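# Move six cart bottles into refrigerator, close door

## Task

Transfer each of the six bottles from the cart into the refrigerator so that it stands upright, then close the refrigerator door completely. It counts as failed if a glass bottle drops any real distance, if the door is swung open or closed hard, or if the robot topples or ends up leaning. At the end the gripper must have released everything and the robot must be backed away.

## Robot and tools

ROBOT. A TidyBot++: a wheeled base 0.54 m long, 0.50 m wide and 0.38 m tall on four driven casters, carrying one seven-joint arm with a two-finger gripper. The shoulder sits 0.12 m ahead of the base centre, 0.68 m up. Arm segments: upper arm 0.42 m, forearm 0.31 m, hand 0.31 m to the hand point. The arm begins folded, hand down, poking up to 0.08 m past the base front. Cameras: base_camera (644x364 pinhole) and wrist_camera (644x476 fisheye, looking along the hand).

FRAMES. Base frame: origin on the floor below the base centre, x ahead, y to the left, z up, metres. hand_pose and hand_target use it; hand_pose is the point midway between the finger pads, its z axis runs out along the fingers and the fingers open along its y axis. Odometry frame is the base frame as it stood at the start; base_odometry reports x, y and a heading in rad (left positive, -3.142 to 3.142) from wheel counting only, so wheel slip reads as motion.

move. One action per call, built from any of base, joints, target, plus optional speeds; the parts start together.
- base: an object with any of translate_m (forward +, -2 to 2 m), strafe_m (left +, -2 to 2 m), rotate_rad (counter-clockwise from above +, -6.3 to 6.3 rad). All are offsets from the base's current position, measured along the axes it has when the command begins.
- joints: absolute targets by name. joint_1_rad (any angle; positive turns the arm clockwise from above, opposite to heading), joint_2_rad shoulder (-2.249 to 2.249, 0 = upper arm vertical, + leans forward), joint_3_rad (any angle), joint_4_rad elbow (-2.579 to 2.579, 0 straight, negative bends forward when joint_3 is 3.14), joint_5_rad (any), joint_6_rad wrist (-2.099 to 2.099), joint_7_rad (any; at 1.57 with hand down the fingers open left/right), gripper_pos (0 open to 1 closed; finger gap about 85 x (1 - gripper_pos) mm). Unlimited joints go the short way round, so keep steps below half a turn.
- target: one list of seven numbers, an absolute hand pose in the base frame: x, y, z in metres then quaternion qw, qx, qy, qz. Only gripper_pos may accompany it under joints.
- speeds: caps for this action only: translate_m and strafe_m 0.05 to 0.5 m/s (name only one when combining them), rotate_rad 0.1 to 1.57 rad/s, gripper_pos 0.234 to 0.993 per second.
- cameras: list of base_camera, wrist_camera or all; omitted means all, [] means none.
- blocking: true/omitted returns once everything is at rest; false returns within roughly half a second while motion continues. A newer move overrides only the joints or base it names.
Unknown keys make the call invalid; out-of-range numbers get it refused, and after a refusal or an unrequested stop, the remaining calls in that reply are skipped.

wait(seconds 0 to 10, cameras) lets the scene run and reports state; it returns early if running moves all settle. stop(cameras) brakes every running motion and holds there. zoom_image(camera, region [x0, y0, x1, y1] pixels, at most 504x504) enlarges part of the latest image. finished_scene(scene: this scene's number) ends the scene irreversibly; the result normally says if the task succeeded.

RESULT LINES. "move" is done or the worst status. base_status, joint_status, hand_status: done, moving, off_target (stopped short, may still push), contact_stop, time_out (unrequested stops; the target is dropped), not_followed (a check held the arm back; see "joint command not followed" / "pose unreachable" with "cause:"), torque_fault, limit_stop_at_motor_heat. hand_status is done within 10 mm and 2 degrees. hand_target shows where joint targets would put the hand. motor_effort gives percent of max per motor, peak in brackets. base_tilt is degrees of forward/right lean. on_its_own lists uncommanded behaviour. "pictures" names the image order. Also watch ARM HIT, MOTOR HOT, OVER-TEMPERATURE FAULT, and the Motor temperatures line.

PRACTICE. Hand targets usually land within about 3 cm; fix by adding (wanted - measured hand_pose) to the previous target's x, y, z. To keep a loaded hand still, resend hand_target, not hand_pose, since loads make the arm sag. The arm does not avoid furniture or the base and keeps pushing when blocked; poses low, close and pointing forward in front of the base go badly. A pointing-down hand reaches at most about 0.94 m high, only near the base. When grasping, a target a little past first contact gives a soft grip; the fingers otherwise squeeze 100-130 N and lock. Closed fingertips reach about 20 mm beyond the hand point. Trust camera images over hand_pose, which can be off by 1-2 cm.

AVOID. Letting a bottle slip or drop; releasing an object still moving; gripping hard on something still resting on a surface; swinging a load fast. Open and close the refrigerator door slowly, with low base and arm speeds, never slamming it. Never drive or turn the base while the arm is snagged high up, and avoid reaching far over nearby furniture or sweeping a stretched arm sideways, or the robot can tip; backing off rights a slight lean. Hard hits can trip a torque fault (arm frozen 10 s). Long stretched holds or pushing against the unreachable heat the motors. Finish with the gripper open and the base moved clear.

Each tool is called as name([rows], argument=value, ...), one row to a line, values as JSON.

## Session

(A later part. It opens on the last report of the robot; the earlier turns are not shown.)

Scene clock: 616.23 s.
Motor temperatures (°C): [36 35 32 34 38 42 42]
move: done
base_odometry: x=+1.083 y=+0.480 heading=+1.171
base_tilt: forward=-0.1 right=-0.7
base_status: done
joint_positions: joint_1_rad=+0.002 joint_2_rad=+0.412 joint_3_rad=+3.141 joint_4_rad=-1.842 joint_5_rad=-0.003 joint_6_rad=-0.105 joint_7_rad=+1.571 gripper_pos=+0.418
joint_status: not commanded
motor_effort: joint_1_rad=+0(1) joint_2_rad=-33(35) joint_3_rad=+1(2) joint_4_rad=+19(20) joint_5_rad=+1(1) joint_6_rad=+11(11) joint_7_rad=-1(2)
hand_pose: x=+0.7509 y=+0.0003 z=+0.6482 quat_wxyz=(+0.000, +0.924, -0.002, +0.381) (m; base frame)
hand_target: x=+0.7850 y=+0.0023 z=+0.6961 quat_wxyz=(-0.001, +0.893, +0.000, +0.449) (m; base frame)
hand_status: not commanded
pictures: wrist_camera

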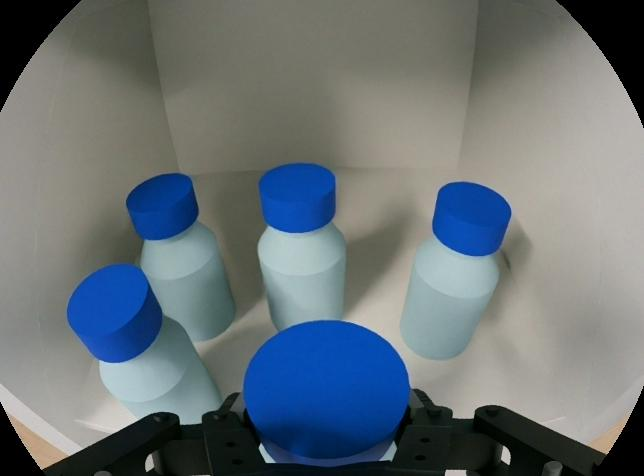

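move(base={"translate_m":0.034,"strafe_m":0.005}, speeds={"translate_m":0.1}, cameras=[])

move(joints={"joint_2_rad":0.465,"joint_4_rad":-1.86,"joint_6_rad":0.12}, cameras=["wrist_camera"])

move(joints={"joint_2_rad":0.48,"joint_4_rad":-1.87,"joint_6_rad":0.13}, cameras=[])

move(joints={"joint_2_rad":0.495,"joint_4_rad":-1.88,"joint_6_rad":0.15}, cameras=[])

move(joints={"joint_2_rad":0.51,"joint_4_rad":-1.89,"joint_6_rad":0.165}, cameras=["wrist_camera"])

Scene clock: 623.37 s.
Motor temperatures (°C): [36 35 32 34 38 42 42]
move: done
base_odometry: x=+1.092 y=+0.514 heading=+1.170
base_tilt: forward=-0.1 right=-0.7
base_status: done
joint_positions: joint_1_rad=+0.002 joint_2_rad=+0.412 joint_3_rad=+3.141 joint_4_rad=-1.840 joint_5_rad=-0.003 joint_6_rad=-0.104 joint_7_rad=+1.571 gripper_pos=+0.418
joint_status: not commanded
motor_effort: joint_1_rad=+0(1) joint_2_rad=-33(35) joint_3_rad=+1(2) joint_4_rad=+19(21) joint_5_rad=+1(1) joint_6_rad=+10(12) joint_7_rad=-1(2)
hand_pose: x=+0.7518 y=+0.0003 z=+0.6491 quat_wxyz=(+0.000, +0.924, -0.002, +0.383) (m; base frame)
hand_target: x=+0.7850 y=+0.0023 z=+0.6961 quat_wxyz=(-0.001, +0.893, +0.000, +0.449) (m; base frame)
hand_status: not commanded
pictures: none
No camera images: "cameras" was empty.

Scene clock: 624.47 s.
Motor temperatures (°C): [36 35 32 34 38 42 42]
move: done
base_odometry: x=+1.092 y=+0.514 heading=+1.170
base_tilt: forward=-0.2 right=-0.7
base_status: not commanded
joint_positions: joint_1_rad=+0.002 joint_2_rad=+0.470 joint_3_rad=+3.141 joint_4_rad=-1.851 joint_5_rad=-0.003 joint_6_rad=+0.010 joint_7_rad=+1.571 gripper_pos=+0.418
joint_status: all done
motor_effort: joint_1_rad=+0(0) joint_2_rad=-35(36) joint_3_rad=+0(2) joint_4_rad=+18(20) joint_5_rad=+0(1) joint_6_rad=+11(12) joint_7_rad=+0(2)
hand_pose: x=+0.7694 y=+0.0002 z=+0.6325 quat_wxyz=(+0.000, +0.915, -0.002, +0.403) (m; base frame)
hand_target: x=+0.7875 y=+0.0023 z=+0.6582 quat_wxyz=(-0.001, +0.892, +0.000, +0.451) (m; base frame)
hand_status: not commanded
pictures: wrist_camera

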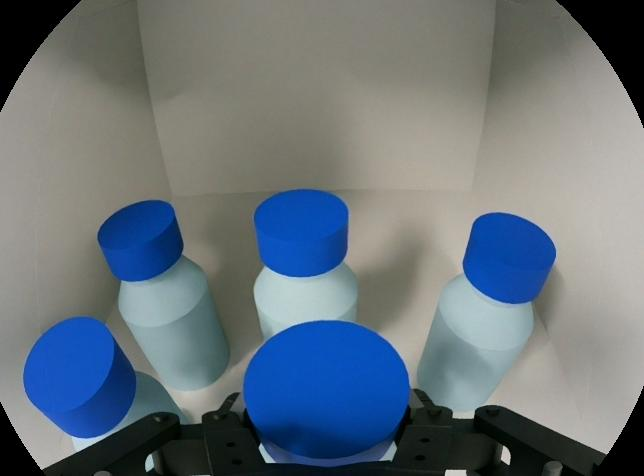

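Scene clock: 625.07 s.
Motor temperatures (°C): [36 35 32 34 38 42 42]
move: done
base_odometry: x=+1.092 y=+0.514 heading=+1.170
base_tilt: forward=-0.1 right=-0.7
base_status: not commanded
joint_positions: joint_1_rad=+0.002 joint_2_rad=+0.480 joint_3_rad=+3.141 joint_4_rad=-1.858 joint_5_rad=-0.003 joint_6_rad=+0.020 joint_7_rad=+1.571 gripper_pos=+0.418
joint_status: all done
motor_effort: joint_1_rad=+0(0) joint_2_rad=-35(35) joint_3_rad=+0(2) joint_4_rad=+18(19) joint_5_rad=+0(1) joint_6_rad=+11(11) joint_7_rad=-1(2)
hand_pose: x=+0.7682 y=+0.0002 z=+0.6258 quat_wxyz=(+0.000, +0.916, -0.002, +0.401) (m; base frame)
hand_target: x=+0.7849 y=+0.0023 z=+0.6459 quat_wxyz=(-0.001, +0.896, +0.000, +0.445) (m; base frame)
hand_status: not commanded
pictures: none
No camera images: "cameras" was empty.

Scene clock: 625.63 s.
Motor temperatures (°C): [36 35 32 34 38 42 42]
move: done
base_odometry: x=+1.092 y=+0.514 heading=+1.170
base_tilt: forward=-0.1 right=-0.7
base_status: not commanded
joint_positions: joint_1_rad=+0.002 joint_2_rad=+0.488 joint_3_rad=+3.141 joint_4_rad=-1.865 joint_5_rad=-0.003 joint_6_rad=+0.044 joint_7_rad=+1.571 gripper_pos=+0.418
joint_status: all done
motor_effort: joint_1_rad=+0(0) joint_2_rad=-34(35) joint_3_rad=+0(1) joint_4_rad=+18(19) joint_5_rad=+0(1) joint_6_rad=+11(11) joint_7_rad=+0(2)
hand_pose: x=+0.7693 y=+0.0002 z=+0.6219 quat_wxyz=(+0.000, +0.915, -0.002, +0.404) (m; base frame)
hand_target: x=+0.7840 y=+0.0023 z=+0.6362 quat_wxyz=(-0.001, +0.897, +0.000, +0.442) (m; base frame)
hand_status: not commanded
pictures: none
No camera images: "cameras" was empty.

Scene clock: 626.17 s.
Motor temperatures (°C): [36 35 32 34 38 42 42]
move: done
base_odometry: x=+1.092 y=+0.514 heading=+1.170
base_tilt: forward=+0.0 right=-0.7
base_status: not commanded
joint_positions: joint_1_rad=+0.002 joint_2_rad=+0.490 joint_3_rad=+3.141 joint_4_rad=-1.872 joint_5_rad=-0.003 joint_6_rad=+0.060 joint_7_rad=+1.571 gripper_pos=+0.418
joint_status: all done
motor_effort: joint_1_rad=+1(1) joint_2_rad=-30(34) joint_3_rad=+2(2) joint_4_rad=+17(19) joint_5_rad=+0(1) joint_6_rad=+10(11) joint_7_rad=-1(2)
hand_pose: x=+0.7697 y=+0.0001 z=+0.6218 quat_wxyz=(+0.000, +0.913, -0.002, +0.408) (m; base frame)
hand_target: x=+0.7818 y=+0.0023 z=+0.6253 quat_wxyz=(-0.001, +0.899, +0.000, +0.438) (m; base frame)
hand_status: not commanded
pictures: wrist_camera

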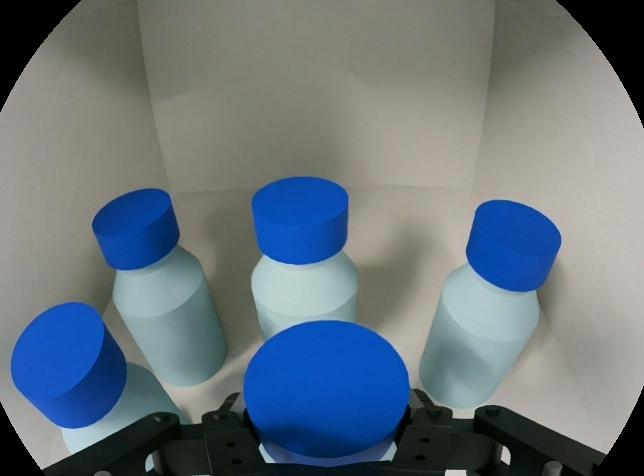

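move(joints={"gripper_pos":0.12}, speeds={"gripper_pos":0.234}, cameras=[])

move(base={"translate_m":-0.5}, speeds={"translate_m":0.35}, cameras=["wrist_camera"])

Scene clock: 632.43 s.
Motor temperatures (°C): [36 35 32 34 38 42 42]
move: done
base_odometry: x=+1.092 y=+0.514 heading=+1.170
base_tilt: forward=-0.2 right=-0.8
base_status: not commanded
joint_positions: joint_1_rad=+0.002 joint_2_rad=+0.490 joint_3_rad=+3.141 joint_4_rad=-1.872 joint_5_rad=-0.003 joint_6_rad=+0.083 joint_7_rad=+1.571 gripper_pos=+0.120
joint_status: all done
motor_effort: joint_1_rad=+0(1) joint_2_rad=-30(32) joint_3_rad=+0(3) joint_4_rad=+14(17) joint_5_rad=+0(1) joint_6_rad=+8(11) joint_7_rad=+0(2)
hand_pose: x=+0.7743 y=+0.0001 z=+0.6269 quat_wxyz=(+0.000, +0.908, -0.002, +0.418) (m; base frame)
hand_target: x=+0.7818 y=+0.0023 z=+0.6253 quat_wxyz=(-0.001, +0.899, +0.000, +0.438) (m; base frame)
hand_status: not commanded
pictures: none
No camera images: "cameras" was empty.

Scene clock: 634.90 s.
Motor temperatures (°C): [36 35 32 34 38 42 42]
move: done
base_odometry: x=+0.897 y=+0.053 heading=+1.171
base_tilt: forward=-0.1 right=-0.7
base_status: done
joint_positions: joint_1_rad=+0.002 joint_2_rad=+0.491 joint_3_rad=+3.141 joint_4_rad=-1.872 joint_5_rad=-0.003 joint_6_rad=+0.086 joint_7_rad=+1.571 gripper_pos=+0.120
joint_status: not commanded
motor_effort: joint_1_rad=+0(1) joint_2_rad=-30(32) joint_3_rad=+1(2) joint_4_rad=+15(16) joint_5_rad=+1(1) joint_6_rad=+8(8) joint_7_rad=-1(2)
hand_pose: x=+0.7748 y=+0.0001 z=+0.6269 quat_wxyz=(+0.000, +0.908, -0.002, +0.419) (m; base frame)
hand_target: x=+0.7818 y=+0.0023 z=+0.6253 quat_wxyz=(-0.001, +0.899, +0.000, +0.438) (m; base frame)
hand_status: not commanded
pictures: wrist_camera

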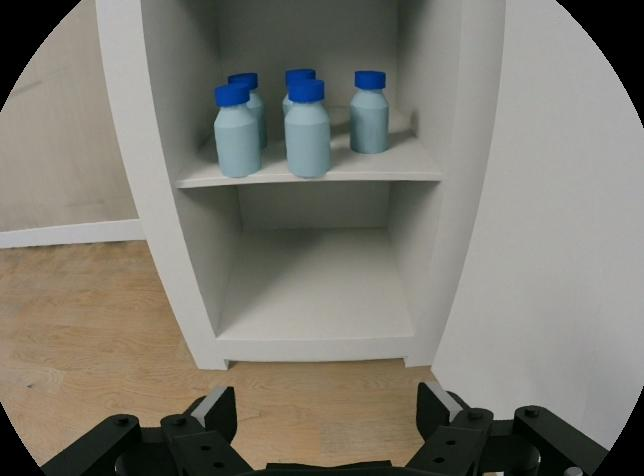

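move(base={"translate_m":-0.593,"strafe_m":0.282,"rotate_rad":-1.972}, joints={"joint_1_rad":0,"joint_2_rad":-0.33,"joint_3_rad":3.14,"joint_4_rad":-2.3,"joint_5_rad":0,"joint_6_rad":-0.7,"joint_7_rad":1.57,"gripper_pos":0.15}, cameras=["base_camera"])

move(joints={"joint_1_rad":0,"joint_2_rad":0.24,"joint_3_rad":3.14,"joint_4_rad":-1.10,"joint_5_rad":0,"joint_6_rad":-0.95,"joint_7_rad":1.57}, cameras=["wrist_camera"])

Scene clock: 643.30 s.
Motor temperatures (°C): [36 35 32 34 38 42 42]
move: done
base_odometry: x=+0.406 y=-0.383 heading=-0.801
base_tilt: forward=-0.1 right=-0.7
base_status: done
joint_positions: joint_1_rad=+0.002 joint_2_rad=-0.324 joint_3_rad=+3.142 joint_4_rad=-2.267 joint_5_rad=-0.003 joint_6_rad=-0.631 joint_7_rad=+1.571 gripper_pos=+0.152
joint_status: all done
motor_effort: joint_1_rad=+0(3) joint_2_rad=-6(33) joint_3_rad=+1(3) joint_4_rad=+17(19) joint_5_rad=+0(2) joint_6_rad=+6(8) joint_7_rad=+0(2)
hand_pose: x=+0.4451 y=+0.0011 z=+0.7037 quat_wxyz=(-0.001, +0.960, -0.002, +0.280) (m; base frame)
hand_target: x=+0.4137 y=+0.0018 z=+0.6804 quat_wxyz=(+0.000, +0.972, +0.000, +0.234) (m; base frame)
hand_status: not commanded
pictures: base_camera

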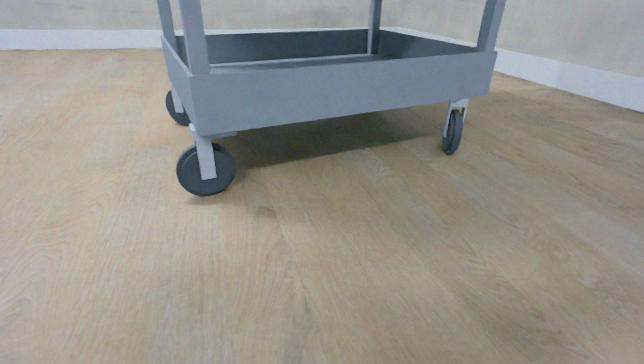

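Scene clock: 645.77 s.
Motor temperatures (°C): [36 35 32 34 38 42 42]
move: done
base_odometry: x=+0.406 y=-0.383 heading=-0.801
base_tilt: forward=-0.1 right=-0.7
base_status: not commanded
joint_positions: joint_1_rad=+0.002 joint_2_rad=+0.211 joint_3_rad=+3.142 joint_4_rad=-1.118 joint_5_rad=-0.003 joint_6_rad=-0.880 joint_7_rad=+1.571 gripper_pos=+0.152
joint_status: all done
motor_effort: joint_1_rad=+0(1) joint_2_rad=-26(26) joint_3_rad=+0(2) joint_4_rad=+17(20) joint_5_rad=+1(1) joint_6_rad=+8(8) joint_7_rad=-1(2)
hand_pose: x=+0.7626 y=+0.0006 z=+0.9832 quat_wxyz=(-0.001, +0.893, -0.001, +0.450) (m; base frame)
hand_target: x=+0.7592 y=+0.0022 z=+0.9574 quat_wxyz=(-0.001, +0.911, +0.000, +0.413) (m; base frame)
hand_status: not commanded
pictures: wrist_camera

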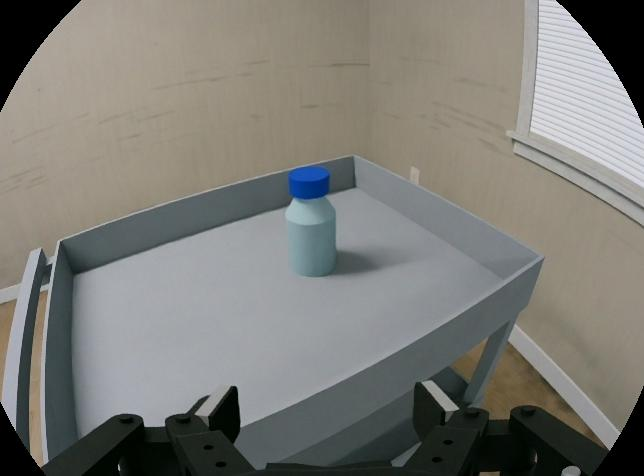

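move(base={"translate_m":0.27,"strafe_m":0.009}, speeds={"translate_m":0.3}, joints={"joint_2_rad":0.24,"joint_4_rad":-1.12,"joint_6_rad":-0.92}, cameras=["wrist_camera"])

Scene clock: 650.07 s.
Motor temperatures (°C): [36 35 32 34 38 42 42]
move: done
base_odometry: x=+0.600 y=-0.571 heading=-0.802
base_tilt: forward=-0.1 right=-0.7
base_status: done
joint_positions: joint_1_rad=+0.002 joint_2_rad=+0.229 joint_3_rad=+3.142 joint_4_rad=-1.117 joint_5_rad=-0.003 joint_6_rad=-0.881 joint_7_rad=+1.571 gripper_pos=+0.152
joint_status: all done
motor_effort: joint_1_rad=+0(1) joint_2_rad=-26(29) joint_3_rad=+0(2) joint_4_rad=+19(20) joint_5_rad=+1(1) joint_6_rad=+8(9) joint_7_rad=-1(2)
hand_pose: x=+0.7678 y=+0.0006 z=+0.9714 quat_wxyz=(-0.001, +0.897, -0.001, +0.441) (m; base frame)
hand_target: x=+0.7626 y=+0.0022 z=+0.9536 quat_wxyz=(-0.001, +0.909, +0.000, +0.418) (m; base frame)
hand_status: not commanded
pictures: wrist_camera

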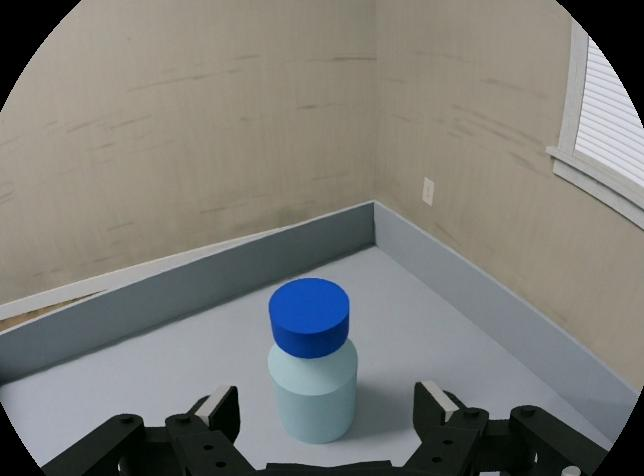

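move(base={"translate_m":0.132,"strafe_m":0.006}, speeds={"translate_m":0.25}, cameras=["wrist_camera"])

move(joints={"joint_1_rad":0,"joint_2_rad":0.185,"joint_3_rad":3.14,"joint_4_rad":-1.365,"joint_5_rad":0,"joint_6_rad":-0.71,"joint_7_rad":1.57}, cameras=["wrist_camera"])

Scene clock: 655.80 s.
Motor temperatures (°C): [36 35 32 34 38 42 42]
move: done
base_odometry: x=+0.696 y=-0.662 heading=-0.802
base_tilt: forward=+0.0 right=-0.7
base_status: done
joint_positions: joint_1_rad=+0.002 joint_2_rad=+0.232 joint_3_rad=+3.142 joint_4_rad=-1.117 joint_5_rad=-0.003 joint_6_rad=-0.881 joint_7_rad=+1.571 gripper_pos=+0.152
joint_status: not commanded
motor_effort: joint_1_rad=+0(1) joint_2_rad=-25(29) joint_3_rad=+0(2) joint_4_rad=+18(19) joint_5_rad=+1(1) joint_6_rad=+7(9) joint_7_rad=-1(2)
hand_pose: x=+0.7685 y=+0.0005 z=+0.9698 quat_wxyz=(-0.001, +0.898, -0.001, +0.440) (m; base frame)
hand_target: x=+0.7626 y=+0.0022 z=+0.9536 quat_wxyz=(-0.001, +0.909, +0.000, +0.418) (m; base frame)
hand_status: not commanded
pictures: wrist_camera

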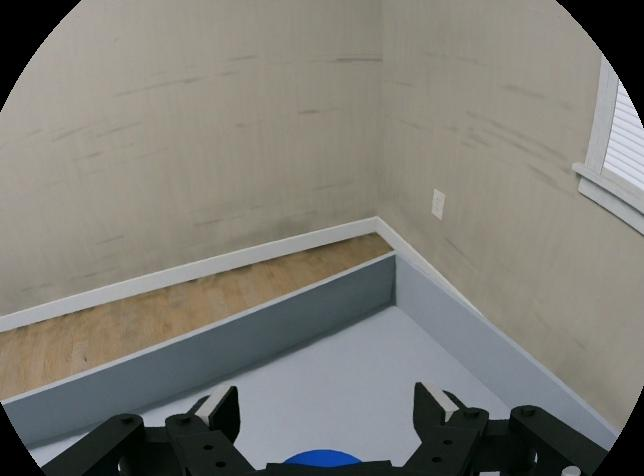

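Scene clock: 657.10 s.
Motor temperatures (°C): [36 35 32 34 38 42 42]
move: done
base_odometry: x=+0.696 y=-0.662 heading=-0.802
base_tilt: forward=-0.1 right=-0.7
base_status: not commanded
joint_positions: joint_1_rad=+0.002 joint_2_rad=+0.206 joint_3_rad=+3.142 joint_4_rad=-1.328 joint_5_rad=-0.003 joint_6_rad=-0.793 joint_7_rad=+1.571 gripper_pos=+0.152
joint_status: all done
motor_effort: joint_1_rad=+0(1) joint_2_rad=-25(27) joint_3_rad=+1(3) joint_4_rad=+19(20) joint_5_rad=+0(2) joint_6_rad=+8(9) joint_7_rad=-1(2)
hand_pose: x=+0.7457 y=+0.0006 z=+0.8921 quat_wxyz=(-0.001, +0.918, -0.001, +0.397) (m; base frame)
hand_target: x=+0.7509 y=+0.0023 z=+0.9040 quat_wxyz=(-0.001, +0.904, +0.000, +0.427) (m; base frame)
hand_status: not commanded
pictures: wrist_camera

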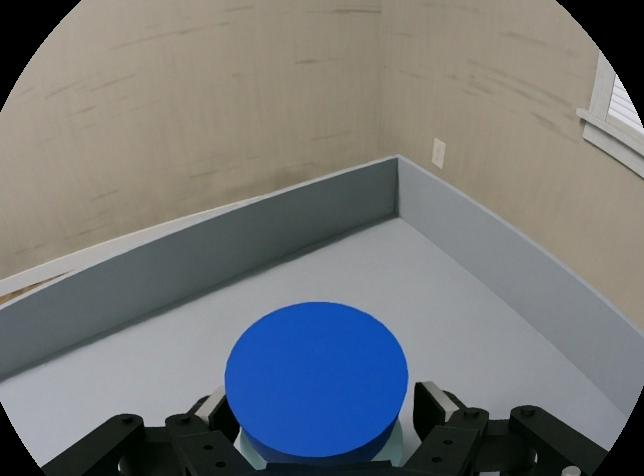

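move(base={"strafe_m":0.006}, speeds={"strafe_m":0.1}, cameras=[])

move(joints={"gripper_pos":1}, speeds={"gripper_pos":0.234}, cameras=["wrist_camera"])

Scene clock: 660.10 s.
Motor temperatures (°C): [36 35 32 34 38 42 42]
move: done
base_odometry: x=+0.700 y=-0.658 heading=-0.802
base_tilt: forward=+0.0 right=-0.7
base_status: done
joint_positions: joint_1_rad=+0.002 joint_2_rad=+0.205 joint_3_rad=+3.141 joint_4_rad=-1.328 joint_5_rad=-0.003 joint_6_rad=-0.793 joint_7_rad=+1.571 gripper_pos=+0.152
joint_status: not commanded
motor_effort: joint_1_rad=+0(3) joint_2_rad=-25(27) joint_3_rad=+1(4) joint_4_rad=+19(20) joint_5_rad=+0(1) joint_6_rad=+7(8) joint_7_rad=-1(1)
hand_pose: x=+0.7454 y=+0.0012 z=+0.8926 quat_wxyz=(-0.001, +0.918, -0.001, +0.397) (m; base frame)
hand_target: x=+0.7509 y=+0.0023 z=+0.9040 quat_wxyz=(-0.001, +0.904, +0.000, +0.427) (m; base frame)
hand_status: not commanded
pictures: none
No camera images: "cameras" was empty.

Scene clock: 664.03 s.
Motor temperatures (°C): [36 35 32 34 38 42 42]
move: off_target
base_odometry: x=+0.700 y=-0.658 heading=-0.802
base_tilt: forward=-0.1 right=-0.8
base_status: not commanded
joint_positions: joint_1_rad=+0.002 joint_2_rad=+0.192 joint_3_rad=+3.144 joint_4_rad=-1.328 joint_5_rad=-0.003 joint_6_rad=-0.779 joint_7_rad=+1.571 gripper_pos=+0.418
joint_status: gripper_pos off_target (ended at +0.418, target +1.000)
motor_effort: joint_1_rad=-3(3) joint_2_rad=-23(26) joint_3_rad=-1(3) joint_4_rad=+17(19) joint_5_rad=-3(4) joint_6_rad=+6(7) joint_7_rad=-3(3)
hand_pose: x=+0.7457 y=-0.0007 z=+0.9038 quat_wxyz=(+0.000, +0.912, -0.002, +0.409) (m; base frame)
hand_target: x=+0.7509 y=+0.0023 z=+0.9040 quat_wxyz=(-0.001, +0.904, +0.000, +0.427) (m; base frame)
hand_status: not commanded
pictures: wrist_camera

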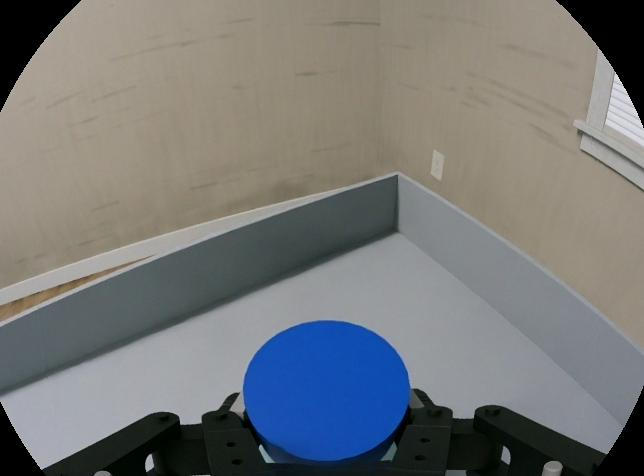

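move(joints={"joint_1_rad":0,"joint_2_rad":0.25,"joint_3_rad":3.14,"joint_4_rad":-0.93,"joint_5_rad":0,"joint_6_rad":-1.11,"joint_7_rad":1.57}, cameras=[])

move(joints={"joint_1_rad":0,"joint_2_rad":0.15,"joint_3_rad":3.14,"joint_4_rad":-0.80,"joint_5_rad":0,"joint_6_rad":-1.35,"joint_7_rad":1.57}, cameras=[])

move(base={"translate_m":-0.45}, cameras=[])

move(base={"rotate_rad":1.973}, speeds={"rotate_rad":1.0}, joints={"joint_1_rad":0,"joint_2_rad":-0.32,"joint_3_rad":3.14,"joint_4_rad":-2.26,"joint_5_rad":0,"joint_6_rad":-0.27,"joint_7_rad":1.57}, cameras=["wrist_camera"])

move(base={"translate_m":0.657,"strafe_m":-0.32}, joints={"joint_1_rad":0.165,"joint_2_rad":0.40,"joint_3_rad":3.14,"joint_4_rad":-1.81,"joint_5_rad":0,"joint_6_rad":0.0,"joint_7_rad":1.57}, cameras=["wrist_camera"])

Scene clock: 671.83 s.
Motor temperatures (°C): [36 35 32 34 38 42 42]
move: done
base_odometry: x=+0.700 y=-0.658 heading=-0.802
base_tilt: forward=+0.0 right=-0.7
base_status: not commanded
joint_positions: joint_1_rad=+0.002 joint_2_rad=+0.240 joint_3_rad=+3.143 joint_4_rad=-0.963 joint_5_rad=-0.003 joint_6_rad=-1.054 joint_7_rad=+1.571 gripper_pos=+0.418
joint_status: all done
motor_effort: joint_1_rad=+0(3) joint_2_rad=-29(32) joint_3_rad=+1(2) joint_4_rad=+21(24) joint_5_rad=+0(4) joint_6_rad=+10(11) joint_7_rad=-1(3)
hand_pose: x=+0.7533 y=+0.0002 z=+1.0065 quat_wxyz=(-0.001, +0.904, -0.001, +0.428) (m; base frame)
hand_target: x=+0.7479 y=+0.0022 z=+1.0042 quat_wxyz=(-0.001, +0.911, +0.000, +0.413) (m; base frame)
hand_status: not commanded
pictures: none
No camera images: "cameras" was empty.

Scene clock: 673.23 s.
Motor temperatures (°C): [36 35 32 34 38 42 42]
move: done
base_odometry: x=+0.700 y=-0.658 heading=-0.802
base_tilt: forward=-0.1 right=-0.7
base_status: not commanded
joint_positions: joint_1_rad=+0.002 joint_2_rad=+0.168 joint_3_rad=+3.143 joint_4_rad=-0.827 joint_5_rad=-0.003 joint_6_rad=-1.294 joint_7_rad=+1.571 gripper_pos=+0.418
joint_status: all done
motor_effort: joint_1_rad=+0(0) joint_2_rad=-24(32) joint_3_rad=+1(2) joint_4_rad=+19(22) joint_5_rad=+0(1) joint_6_rad=+10(11) joint_7_rad=+0(2)
hand_pose: x=+0.6875 y=+0.0005 z=+1.0632 quat_wxyz=(-0.001, +0.910, -0.001, +0.414) (m; base frame)
hand_target: x=+0.6697 y=+0.0021 z=+1.0733 quat_wxyz=(-0.001, +0.913, +0.000, +0.408) (m; base frame)
hand_status: not commanded
pictures: none
No camera images: "cameras" was empty.

Scene clock: 675.27 s.
Motor temperatures (°C): [36 35 32 34 38 42 42]
move: done
base_odometry: x=+0.388 y=-0.334 heading=-0.803
base_tilt: forward=-0.1 right=-0.7
base_status: done
joint_positions: joint_1_rad=+0.002 joint_2_rad=+0.155 joint_3_rad=+3.143 joint_4_rad=-0.825 joint_5_rad=-0.003 joint_6_rad=-1.303 joint_7_rad=+1.571 gripper_pos=+0.418
joint_status: not commanded
motor_effort: joint_1_rad=+0(1) joint_2_rad=-24(29) joint_3_rad=+1(2) joint_4_rad=+19(21) joint_5_rad=+0(1) joint_6_rad=+10(11) joint_7_rad=+1(2)
hand_pose: x=+0.6808 y=+0.0005 z=+1.0692 quat_wxyz=(-0.001, +0.909, -0.001, +0.416) (m; base frame)
hand_target: x=+0.6697 y=+0.0021 z=+1.0733 quat_wxyz=(-0.001, +0.913, +0.000, +0.408) (m; base frame)
hand_status: not commanded
pictures: none
No camera images: "cameras" was empty.

Scene clock: 678.30 s.
Motor temperatures (°C): [36 35 32 34 38 42 42]
move: done
base_odometry: x=+0.388 y=-0.334 heading=+1.170
base_tilt: forward=-0.1 right=-0.7
base_status: done
joint_positions: joint_1_rad=+0.002 joint_2_rad=-0.290 joint_3_rad=+3.141 joint_4_rad=-2.239 joint_5_rad=-0.003 joint_6_rad=-0.377 joint_7_rad=+1.571 gripper_pos=+0.418
joint_status: all done
motor_effort: joint_1_rad=+0(3) joint_2_rad=-10(26) joint_3_rad=+1(3) joint_4_rad=+20(23) joint_5_rad=+0(2) joint_6_rad=+10(11) joint_7_rad=-1(2)
hand_pose: x=+0.5175 y=+0.0010 z=+0.7553 quat_wxyz=(-0.001, +0.918, -0.002, +0.396) (m; base frame)
hand_target: x=+0.5296 y=+0.0020 z=+0.7821 quat_wxyz=(+0.000, +0.893, +0.000, +0.449) (m; base frame)
hand_status: not commanded
pictures: wrist_camera

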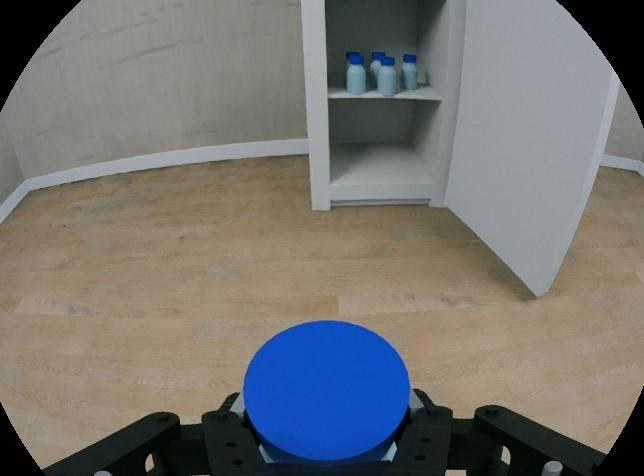

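Scene clock: 680.83 s.
Motor temperatures (°C): [36 35 32 34 38 42 42]
move: done
base_odometry: x=+0.938 y=+0.146 heading=+1.171
base_tilt: forward=-0.2 right=-0.7
base_status: done
joint_positions: joint_1_rad=+0.145 joint_2_rad=+0.404 joint_3_rad=+3.141 joint_4_rad=-1.837 joint_5_rad=-0.003 joint_6_rad=-0.100 joint_7_rad=+1.571 gripper_pos=+0.418
joint_status: all done
motor_effort: joint_1_rad=+0(2) joint_2_rad=-31(34) joint_3_rad=+0(3) joint_4_rad=+18(22) joint_5_rad=+0(2) joint_6_rad=+9(11) joint_7_rad=-1(2)
hand_pose: x=+0.7475 y=-0.0904 z=+0.6561 quat_wxyz=(+0.028, +0.919, -0.068, +0.388) (m; base frame)
hand_target: x=+0.7763 y=-0.1071 z=+0.6961 quat_wxyz=(+0.036, +0.890, -0.073, +0.448) (m; base frame)
hand_status: not commanded
pictures: wrist_camera

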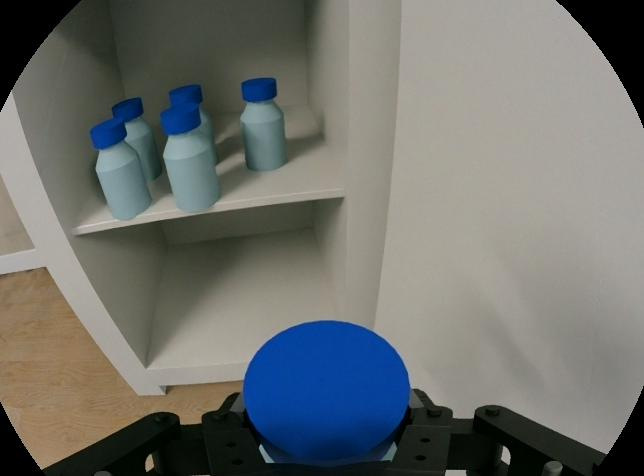

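move(base={"translate_m":0.37,"strafe_m":0.006}, speeds={"translate_m":0.25}, cameras=["wrist_camera"])

Scene clock: 690.20 s.
Motor temperatures (°C): [36 35 32 34 38 42 42]
move: done
base_odometry: x=+1.077 y=+0.489 heading=+1.171
base_tilt: forward=-0.2 right=-0.8
base_status: done
joint_positions: joint_1_rad=+0.146 joint_2_rad=+0.405 joint_3_rad=+3.141 joint_4_rad=-1.835 joint_5_rad=-0.003 joint_6_rad=-0.098 joint_7_rad=+1.571 gripper_pos=+0.418
joint_status: not commanded
motor_effort: joint_1_rad=+0(1) joint_2_rad=-32(33) joint_3_rad=+1(2) joint_4_rad=+18(19) joint_5_rad=+1(1) joint_6_rad=+9(10) joint_7_rad=-1(2)
hand_pose: x=+0.7489 y=-0.0907 z=+0.6576 quat_wxyz=(+0.028, +0.918, -0.068, +0.390) (m; base frame)
hand_target: x=+0.7763 y=-0.1071 z=+0.6961 quat_wxyz=(+0.036, +0.890, -0.073, +0.448) (m; base frame)
hand_status: not commanded
pictures: wrist_camera

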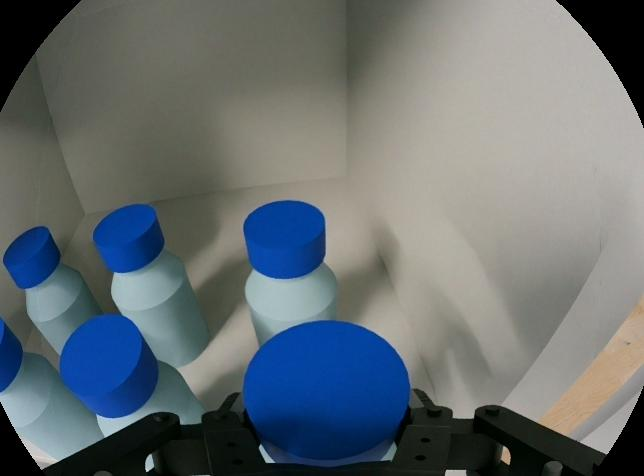

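move(base={"translate_m":0.033}, speeds={"translate_m":0.1}, cameras=[])

move(joints={"joint_2_rad":0.465,"joint_4_rad":-1.89,"joint_6_rad":0.10}, cameras=["wrist_camera"])

move(joints={"joint_2_rad":0.48,"joint_4_rad":-1.895,"joint_6_rad":0.15}, cameras=[])

move(joints={"joint_2_rad":0.495,"joint_4_rad":-1.902,"joint_6_rad":0.17}, cameras=[])

move(joints={"joint_2_rad":0.51,"joint_4_rad":-1.91,"joint_6_rad":0.185}, cameras=["wrist_camera"])

Scene clock: 697.73 s.
Motor temperatures (°C): [36 35 32 34 38 42 42]
move: done
base_odometry: x=+1.090 y=+0.520 heading=+1.170
base_tilt: forward=-0.1 right=-0.7
base_status: done
joint_positions: joint_1_rad=+0.146 joint_2_rad=+0.405 joint_3_rad=+3.141 joint_4_rad=-1.834 joint_5_rad=-0.003 joint_6_rad=-0.096 joint_7_rad=+1.571 gripper_pos=+0.418
joint_status: not commanded
motor_effort: joint_1_rad=+0(1) joint_2_rad=-31(33) joint_3_rad=+1(1) joint_4_rad=+18(19) joint_5_rad=+0(1) joint_6_rad=+10(11) joint_7_rad=-1(2)
hand_pose: x=+0.7498 y=-0.0910 z=+0.6585 quat_wxyz=(+0.028, +0.917, -0.068, +0.392) (m; base frame)
hand_target: x=+0.7763 y=-0.1071 z=+0.6961 quat_wxyz=(+0.036, +0.890, -0.073, +0.448) (m; base frame)
hand_status: not commanded
pictures: none
No camera images: "cameras" was empty.

Scene clock: 698.83 s.
Motor temperatures (°C): [36 35 32 34 38 42 42]
move: done
base_odometry: x=+1.090 y=+0.520 heading=+1.170
base_tilt: forward=-0.1 right=-0.7
base_status: not commanded
joint_positions: joint_1_rad=+0.146 joint_2_rad=+0.462 joint_3_rad=+3.141 joint_4_rad=-1.878 joint_5_rad=-0.003 joint_6_rad=-0.001 joint_7_rad=+1.571 gripper_pos=+0.418
joint_status: all done
motor_effort: joint_1_rad=+0(0) joint_2_rad=-32(34) joint_3_rad=+0(2) joint_4_rad=+17(19) joint_5_rad=+0(1) joint_6_rad=+10(11) joint_7_rad=-1(1)
hand_pose: x=+0.7494 y=-0.0910 z=+0.6233 quat_wxyz=(+0.028, +0.918, -0.068, +0.389) (m; base frame)
hand_target: x=+0.7630 y=-0.1049 z=+0.6391 quat_wxyz=(+0.035, +0.900, -0.074, +0.428) (m; base frame)
hand_status: not commanded
pictures: wrist_camera

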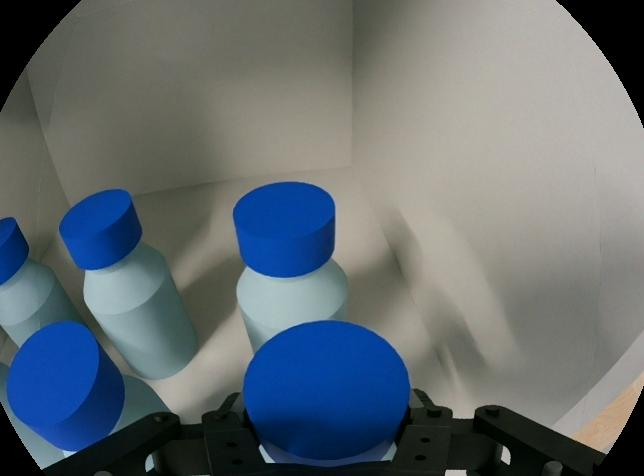

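Scene clock: 699.40 s.
Motor temperatures (°C): [36 35 32 34 38 42 42]
move: done
base_odometry: x=+1.090 y=+0.520 heading=+1.170
base_tilt: forward=-0.1 right=-0.7
base_status: not commanded
joint_positions: joint_1_rad=+0.146 joint_2_rad=+0.471 joint_3_rad=+3.141 joint_4_rad=-1.880 joint_5_rad=-0.003 joint_6_rad=+0.053 joint_7_rad=+1.571 gripper_pos=+0.418
joint_status: all done
motor_effort: joint_1_rad=+0(0) joint_2_rad=-33(34) joint_3_rad=+1(1) joint_4_rad=+17(18) joint_5_rad=+0(1) joint_6_rad=+10(10) joint_7_rad=+0(2)
hand_pose: x=+0.7591 y=-0.0925 z=+0.6284 quat_wxyz=(+0.029, +0.910, -0.067, +0.408) (m; base frame)
hand_target: x=+0.7698 y=-0.1060 z=+0.6392 quat_wxyz=(+0.036, +0.894, -0.074, +0.441) (m; base frame)
hand_status: not commanded
pictures: none
No camera images: "cameras" was empty.

Scene clock: 700.00 s.
Motor temperatures (°C): [36 35 32 34 38 42 42]
move: done
base_odometry: x=+1.090 y=+0.520 heading=+1.170
base_tilt: forward=+0.0 right=-0.8
base_status: not commanded
joint_positions: joint_1_rad=+0.146 joint_2_rad=+0.484 joint_3_rad=+3.141 joint_4_rad=-1.883 joint_5_rad=-0.003 joint_6_rad=+0.071 joint_7_rad=+1.571 gripper_pos=+0.418
joint_status: all done
motor_effort: joint_1_rad=+0(0) joint_2_rad=-33(33) joint_3_rad=+1(2) joint_4_rad=+17(17) joint_5_rad=+0(1) joint_6_rad=+10(11) joint_7_rad=-1(2)
hand_pose: x=+0.7609 y=-0.0927 z=+0.6228 quat_wxyz=(+0.029, +0.910, -0.067, +0.409) (m; base frame)
hand_target: x=+0.7700 y=-0.1061 z=+0.6310 quat_wxyz=(+0.036, +0.894, -0.074, +0.440) (m; base frame)
hand_status: not commanded
pictures: none
No camera images: "cameras" was empty.

Scene clock: 700.53 s.
Motor temperatures (°C): [36 35 32 34 38 42 42]
move: done
base_odometry: x=+1.090 y=+0.520 heading=+1.170
base_tilt: forward=-0.1 right=-0.7
base_status: not commanded
joint_positions: joint_1_rad=+0.146 joint_2_rad=+0.490 joint_3_rad=+3.141 joint_4_rad=-1.887 joint_5_rad=-0.003 joint_6_rad=+0.089 joint_7_rad=+1.571 gripper_pos=+0.418
joint_status: all done
motor_effort: joint_1_rad=+0(0) joint_2_rad=-32(33) joint_3_rad=+1(1) joint_4_rad=+16(17) joint_5_rad=+0(1) joint_6_rad=+10(10) joint_7_rad=+0(2)
hand_pose: x=+0.7623 y=-0.0930 z=+0.6211 quat_wxyz=(+0.030, +0.908, -0.067, +0.412) (m; base frame)
hand_target: x=+0.7686 y=-0.1058 z=+0.6211 quat_wxyz=(+0.035, +0.896, -0.074, +0.437) (m; base frame)
hand_status: not commanded
pictures: wrist_camera

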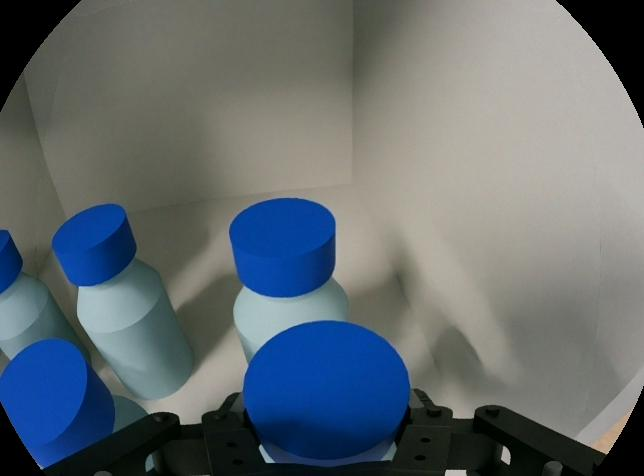

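move(joints={"joint_2_rad":0.52,"joint_4_rad":-1.917,"joint_6_rad":0.195}, cameras=[])

move(joints={"gripper_pos":0.15}, speeds={"gripper_pos":0.234}, cameras=["wrist_camera"])

move(base={"translate_m":-0.45}, speeds={"translate_m":0.35})

Scene clock: 703.37 s.
Motor temperatures (°C): [36 35 32 34 38 42 42]
move: done
base_odometry: x=+1.090 y=+0.520 heading=+1.170
base_tilt: forward=+0.0 right=-0.6
base_status: not commanded
joint_positions: joint_1_rad=+0.146 joint_2_rad=+0.492 joint_3_rad=+3.141 joint_4_rad=-1.892 joint_5_rad=-0.003 joint_6_rad=+0.101 joint_7_rad=+1.571 gripper_pos=+0.418
joint_status: all done
motor_effort: joint_1_rad=+1(1) joint_2_rad=-30(32) joint_3_rad=+1(2) joint_4_rad=+15(16) joint_5_rad=+1(1) joint_6_rad=+9(10) joint_7_rad=-1(2)
hand_pose: x=+0.7628 y=-0.0931 z=+0.6208 quat_wxyz=(+0.030, +0.907, -0.067, +0.415) (m; base frame)
hand_target: x=+0.7669 y=-0.1055 z=+0.6139 quat_wxyz=(+0.035, +0.897, -0.074, +0.433) (m; base frame)
hand_status: not commanded
pictures: none
No camera images: "cameras" was empty.

Scene clock: 707.30 s.
Motor temperatures (°C): [36 35 32 34 38 42 42]
move: done
base_odometry: x=+1.090 y=+0.520 heading=+1.170
base_tilt: forward=-0.1 right=-0.7
base_status: not commanded
joint_positions: joint_1_rad=+0.146 joint_2_rad=+0.492 joint_3_rad=+3.141 joint_4_rad=-1.892 joint_5_rad=-0.003 joint_6_rad=+0.112 joint_7_rad=+1.571 gripper_pos=+0.152
joint_status: all done
motor_effort: joint_1_rad=+0(1) joint_2_rad=-30(30) joint_3_rad=+1(2) joint_4_rad=+15(16) joint_5_rad=+0(1) joint_6_rad=+8(9) joint_7_rad=-1(2)
hand_pose: x=+0.7649 y=-0.0935 z=+0.6232 quat_wxyz=(+0.030, +0.905, -0.067, +0.420) (m; base frame)
hand_target: x=+0.7669 y=-0.1055 z=+0.6139 quat_wxyz=(+0.035, +0.897, -0.074, +0.433) (m; base frame)
hand_status: not commanded
pictures: wrist_camera

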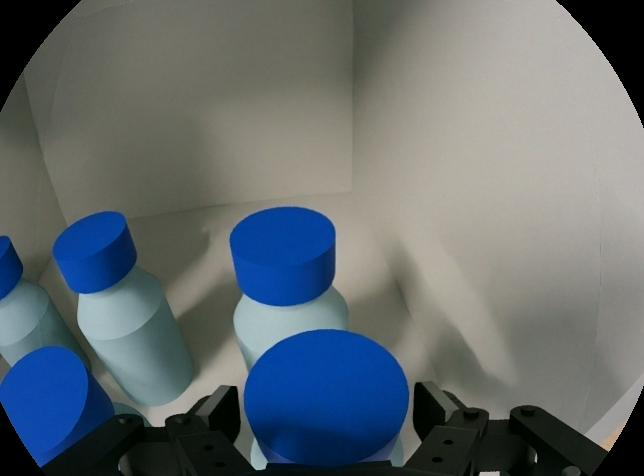

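Scene clock: 709.70 s.
Motor temperatures (°C): [36 35 32 34 38 42 42]
move: done
base_odometry: x=+0.915 y=+0.105 heading=+1.171
base_tilt: forward=-0.1 right=-0.6
base_status: done
joint_positions: joint_1_rad=+0.147 joint_2_rad=+0.497 joint_3_rad=+3.141 joint_4_rad=-1.894 joint_5_rad=-0.003 joint_6_rad=+0.116 joint_7_rad=+1.571 gripper_pos=+0.152
joint_status: not commanded
motor_effort: joint_1_rad=+0(2) joint_2_rad=-29(32) joint_3_rad=+1(2) joint_4_rad=+15(16) joint_5_rad=+1(1) joint_6_rad=+8(8) joint_7_rad=+0(2)
hand_pose: x=+0.7644 y=-0.0943 z=+0.6203 quat_wxyz=(+0.030, +0.905, -0.068, +0.419) (m; base frame)
hand_target: x=+0.7669 y=-0.1055 z=+0.6139 quat_wxyz=(+0.035, +0.897, -0.074, +0.433) (m; base frame)
hand_status: not commanded
pictures: base_camera, wrist_camera

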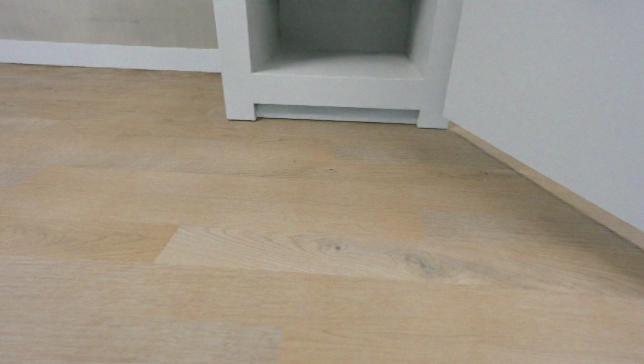

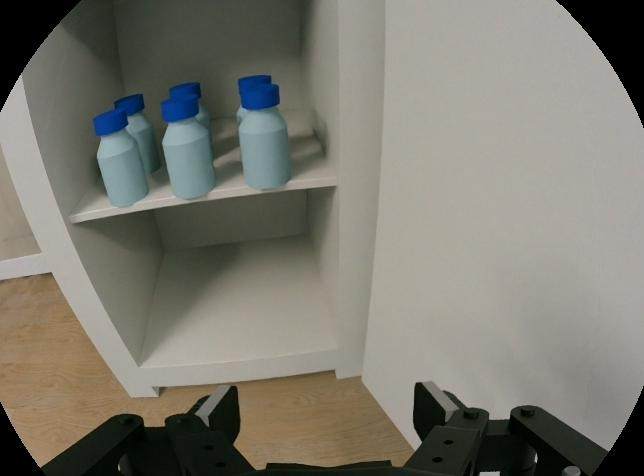

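move(base={"translate_m":-0.156,"strafe_m":-0.929,"rotate_rad":0.435}, joints={"joint_1_rad":0,"joint_2_rad":-0.33,"joint_3_rad":3.14,"joint_4_rad":-2.3,"joint_5_rad":0,"joint_6_rad":-0.2,"joint_7_rad":1.57,"gripper_pos":0.8})

Scene clock: 738.83 s.
Motor temperatures (°C): [36 35 32 34 38 42 42]
move: done
base_odometry: x=+1.710 y=-0.400 heading=+1.606
base_tilt: forward=-0.1 right=-0.7
base_status: done
joint_positions: joint_1_rad=+0.026 joint_2_rad=-0.323 joint_3_rad=+3.134 joint_4_rad=-2.265 joint_5_rad=-0.003 joint_6_rad=-0.130 joint_7_rad=+1.571 gripper_pos=+0.798
joint_status: all done
motor_effort: joint_1_rad=+0(4) joint_2_rad=-8(31) joint_3_rad=+1(4) joint_4_rad=+18(20) joint_5_rad=+0(2) joint_6_rad=+9(9) joint_7_rad=-1(2)
hand_pose: x=+0.5512 y=-0.0065 z=+0.8173 quat_wxyz=(+0.005, +0.860, -0.009, +0.510) (m; base frame)
hand_target: x=+0.5293 y=+0.0020 z=+0.7821 quat_wxyz=(+0.000, +0.884, +0.000, +0.467) (m; base frame)
hand_status: not commanded
pictures: base_camera, wrist_camera

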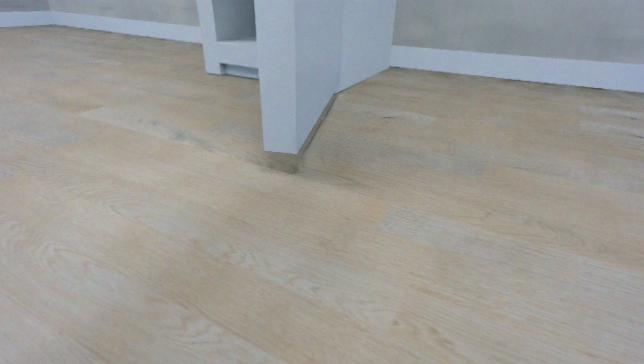

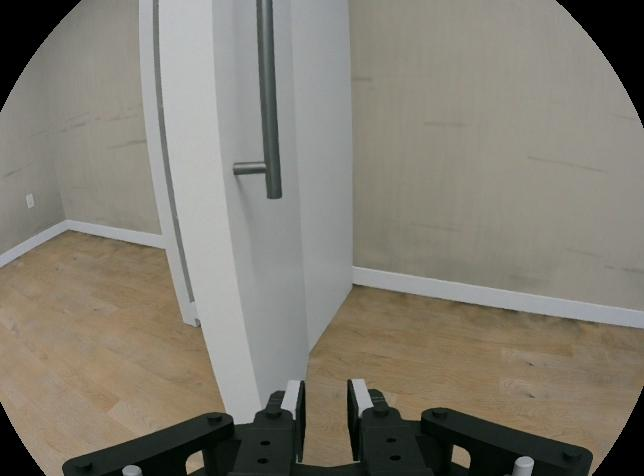

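move(base={"strafe_m":-0.1}, joints={"joint_1_rad":0,"joint_2_rad":1.01,"joint_3_rad":3.14,"joint_4_rad":-1.923,"joint_5_rad":0,"joint_6_rad":1.40,"joint_7_rad":1.57,"gripper_pos":1})

Scene clock: 758.30 s.
Motor temperatures (°C): [36 35 32 34 38 42 42]
move: done
base_odometry: x=+1.810 y=-0.397 heading=+1.606
base_tilt: forward=-0.1 right=-0.7
base_status: done
joint_positions: joint_1_rad=+0.023 joint_2_rad=+0.979 joint_3_rad=+3.138 joint_4_rad=-1.941 joint_5_rad=-0.003 joint_6_rad=+1.307 joint_7_rad=+1.571 gripper_pos=+1.000
joint_status: all done
motor_effort: joint_1_rad=+0(1) joint_2_rad=-36(37) joint_3_rad=+1(2) joint_4_rad=+8(19) joint_5_rad=+1(2) joint_6_rad=+10(11) joint_7_rad=-2(2)
hand_pose: x=+0.8481 y=-0.0146 z=+0.5967 quat_wxyz=(+0.007, +0.722, -0.010, +0.692) (m; base frame)
hand_target: x=+0.8515 y=+0.0020 z=+0.6098 quat_wxyz=(-0.001, +0.694, +0.000, +0.720) (m; base frame)
hand_status: not commanded
pictures: base_camera, wrist_camera

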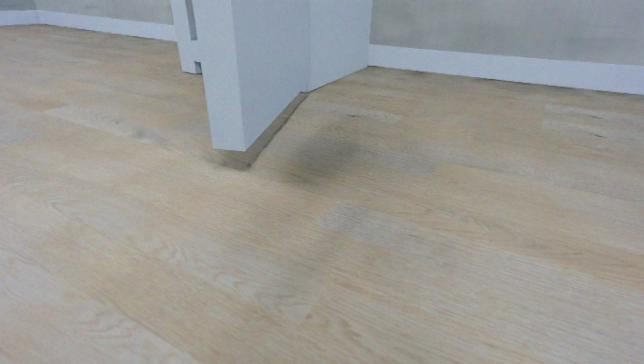

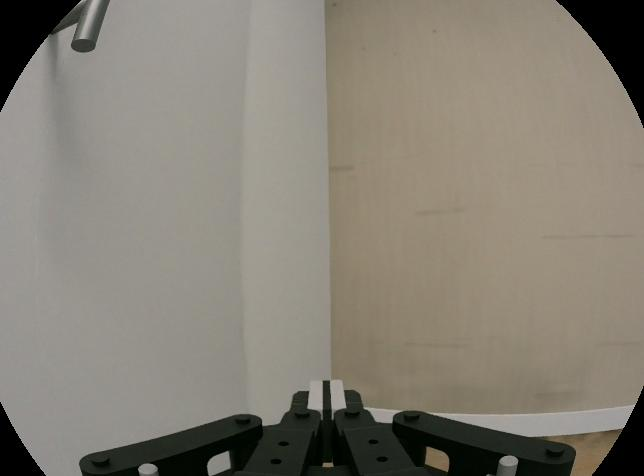

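move(base={"translate_m":0.135}, speeds={"translate_m":0.15})

move(base={"strafe_m":0.08}, speeds={"strafe_m":0.1})

Scene clock: 777.97 s.
Motor temperatures (°C): [36 35 32 34 38 42 42]
move: done
base_odometry: x=+1.805 y=-0.262 heading=+1.606
base_tilt: forward=+0.0 right=-0.7
base_status: done
joint_positions: joint_1_rad=+0.023 joint_2_rad=+0.979 joint_3_rad=+3.138 joint_4_rad=-1.935 joint_5_rad=-0.003 joint_6_rad=+1.312 joint_7_rad=+1.571 gripper_pos=+1.000
joint_status: not commanded
motor_effort: joint_1_rad=+0(0) joint_2_rad=-36(37) joint_3_rad=+0(1) joint_4_rad=+9(10) joint_5_rad=+0(1) joint_6_rad=+9(10) joint_7_rad=-1(2)
hand_pose: x=+0.8502 y=-0.0146 z=+0.6003 quat_wxyz=(+0.007, +0.718, -0.010, +0.696) (m; base frame)
hand_target: x=+0.8515 y=+0.0020 z=+0.6098 quat_wxyz=(-0.001, +0.694, +0.000, +0.720) (m; base frame)
hand_status: not commanded
pictures: base_camera, wrist_camera

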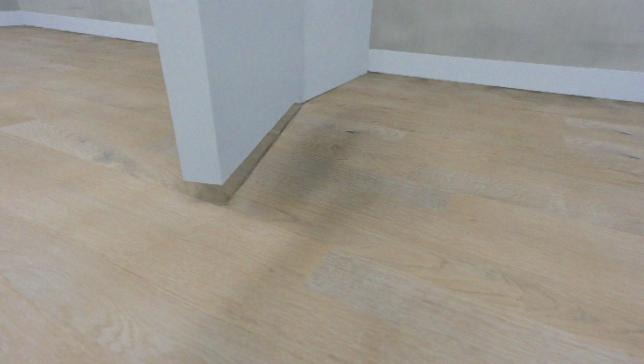

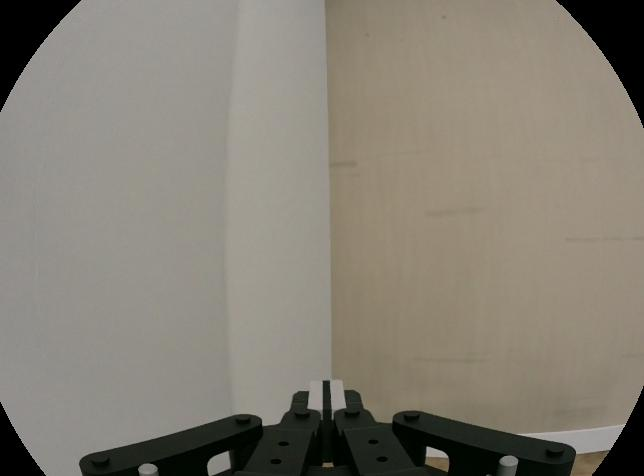

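Scene clock: 779.37 s.
Motor temperatures (°C): [36 35 32 34 38 42 42]
move: done
base_odometry: x=+1.725 y=-0.264 heading=+1.606
base_tilt: forward=-0.1 right=-0.8
base_status: done
joint_positions: joint_1_rad=+0.012 joint_2_rad=+0.979 joint_3_rad=+3.138 joint_4_rad=-1.935 joint_5_rad=-0.003 joint_6_rad=+1.312 joint_7_rad=+1.571 gripper_pos=+1.000
joint_status: not commanded
motor_effort: joint_1_rad=+0(2) joint_2_rad=-36(36) joint_3_rad=+1(2) joint_4_rad=+9(10) joint_5_rad=+0(1) joint_6_rad=+10(10) joint_7_rad=+0(2)
hand_pose: x=+0.8503 y=-0.0068 z=+0.6004 quat_wxyz=(+0.003, +0.718, -0.006, +0.696) (m; base frame)
hand_target: x=+0.8515 y=+0.0020 z=+0.6098 quat_wxyz=(-0.001, +0.694, +0.000, +0.720) (m; base frame)
hand_status: not commanded
pictures: base_camera, wrist_camera

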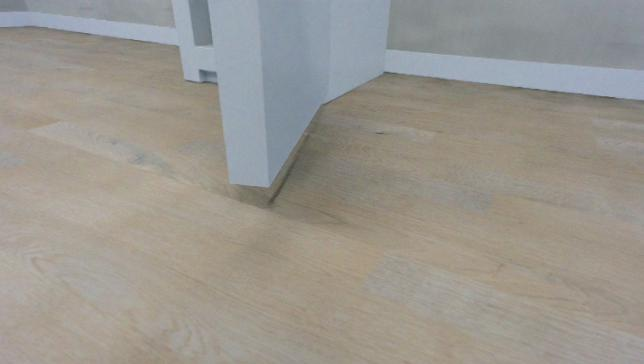

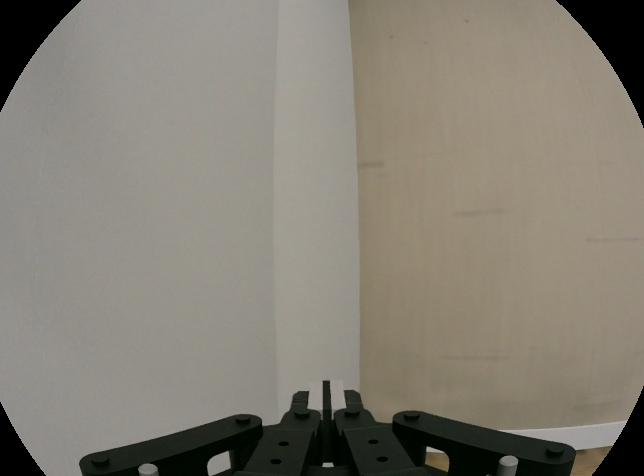

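move(base={"strafe_m":0.162,"translate_m":0.022}, speeds={"strafe_m":0.12})

Scene clock: 791.53 s.
Motor temperatures (°C): [36 35 32 34 38 42 42]
move: done
base_odometry: x=+1.562 y=-0.248 heading=+1.606
base_tilt: forward=-0.1 right=-0.7
base_status: done
joint_positions: joint_1_rad=+0.012 joint_2_rad=+0.980 joint_3_rad=+3.146 joint_4_rad=-1.935 joint_5_rad=-0.004 joint_6_rad=+1.313 joint_7_rad=+1.571 gripper_pos=+1.000
joint_status: not commanded
motor_effort: joint_1_rad=+0(8) joint_2_rad=-35(37) joint_3_rad=+0(5) joint_4_rad=+9(11) joint_5_rad=+0(6) joint_6_rad=+10(11) joint_7_rad=-1(1)
hand_pose: x=+0.8503 y=-0.0104 z=+0.6005 quat_wxyz=(+0.007, +0.718, -0.005, +0.696) (m; base frame)
hand_target: x=+0.8515 y=+0.0020 z=+0.6098 quat_wxyz=(-0.001, +0.694, +0.000, +0.720) (m; base frame)
hand_status: not commanded
pictures: base_camera, wrist_camera

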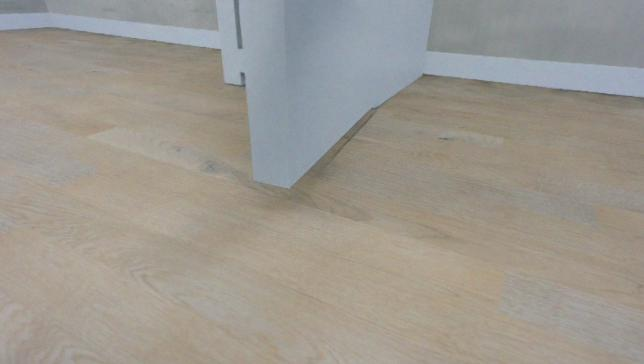

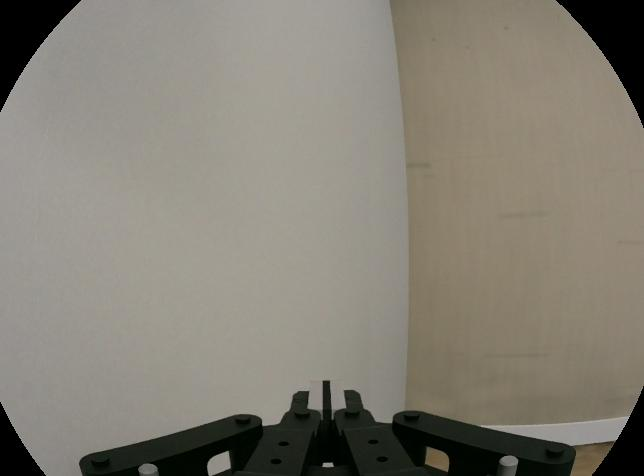

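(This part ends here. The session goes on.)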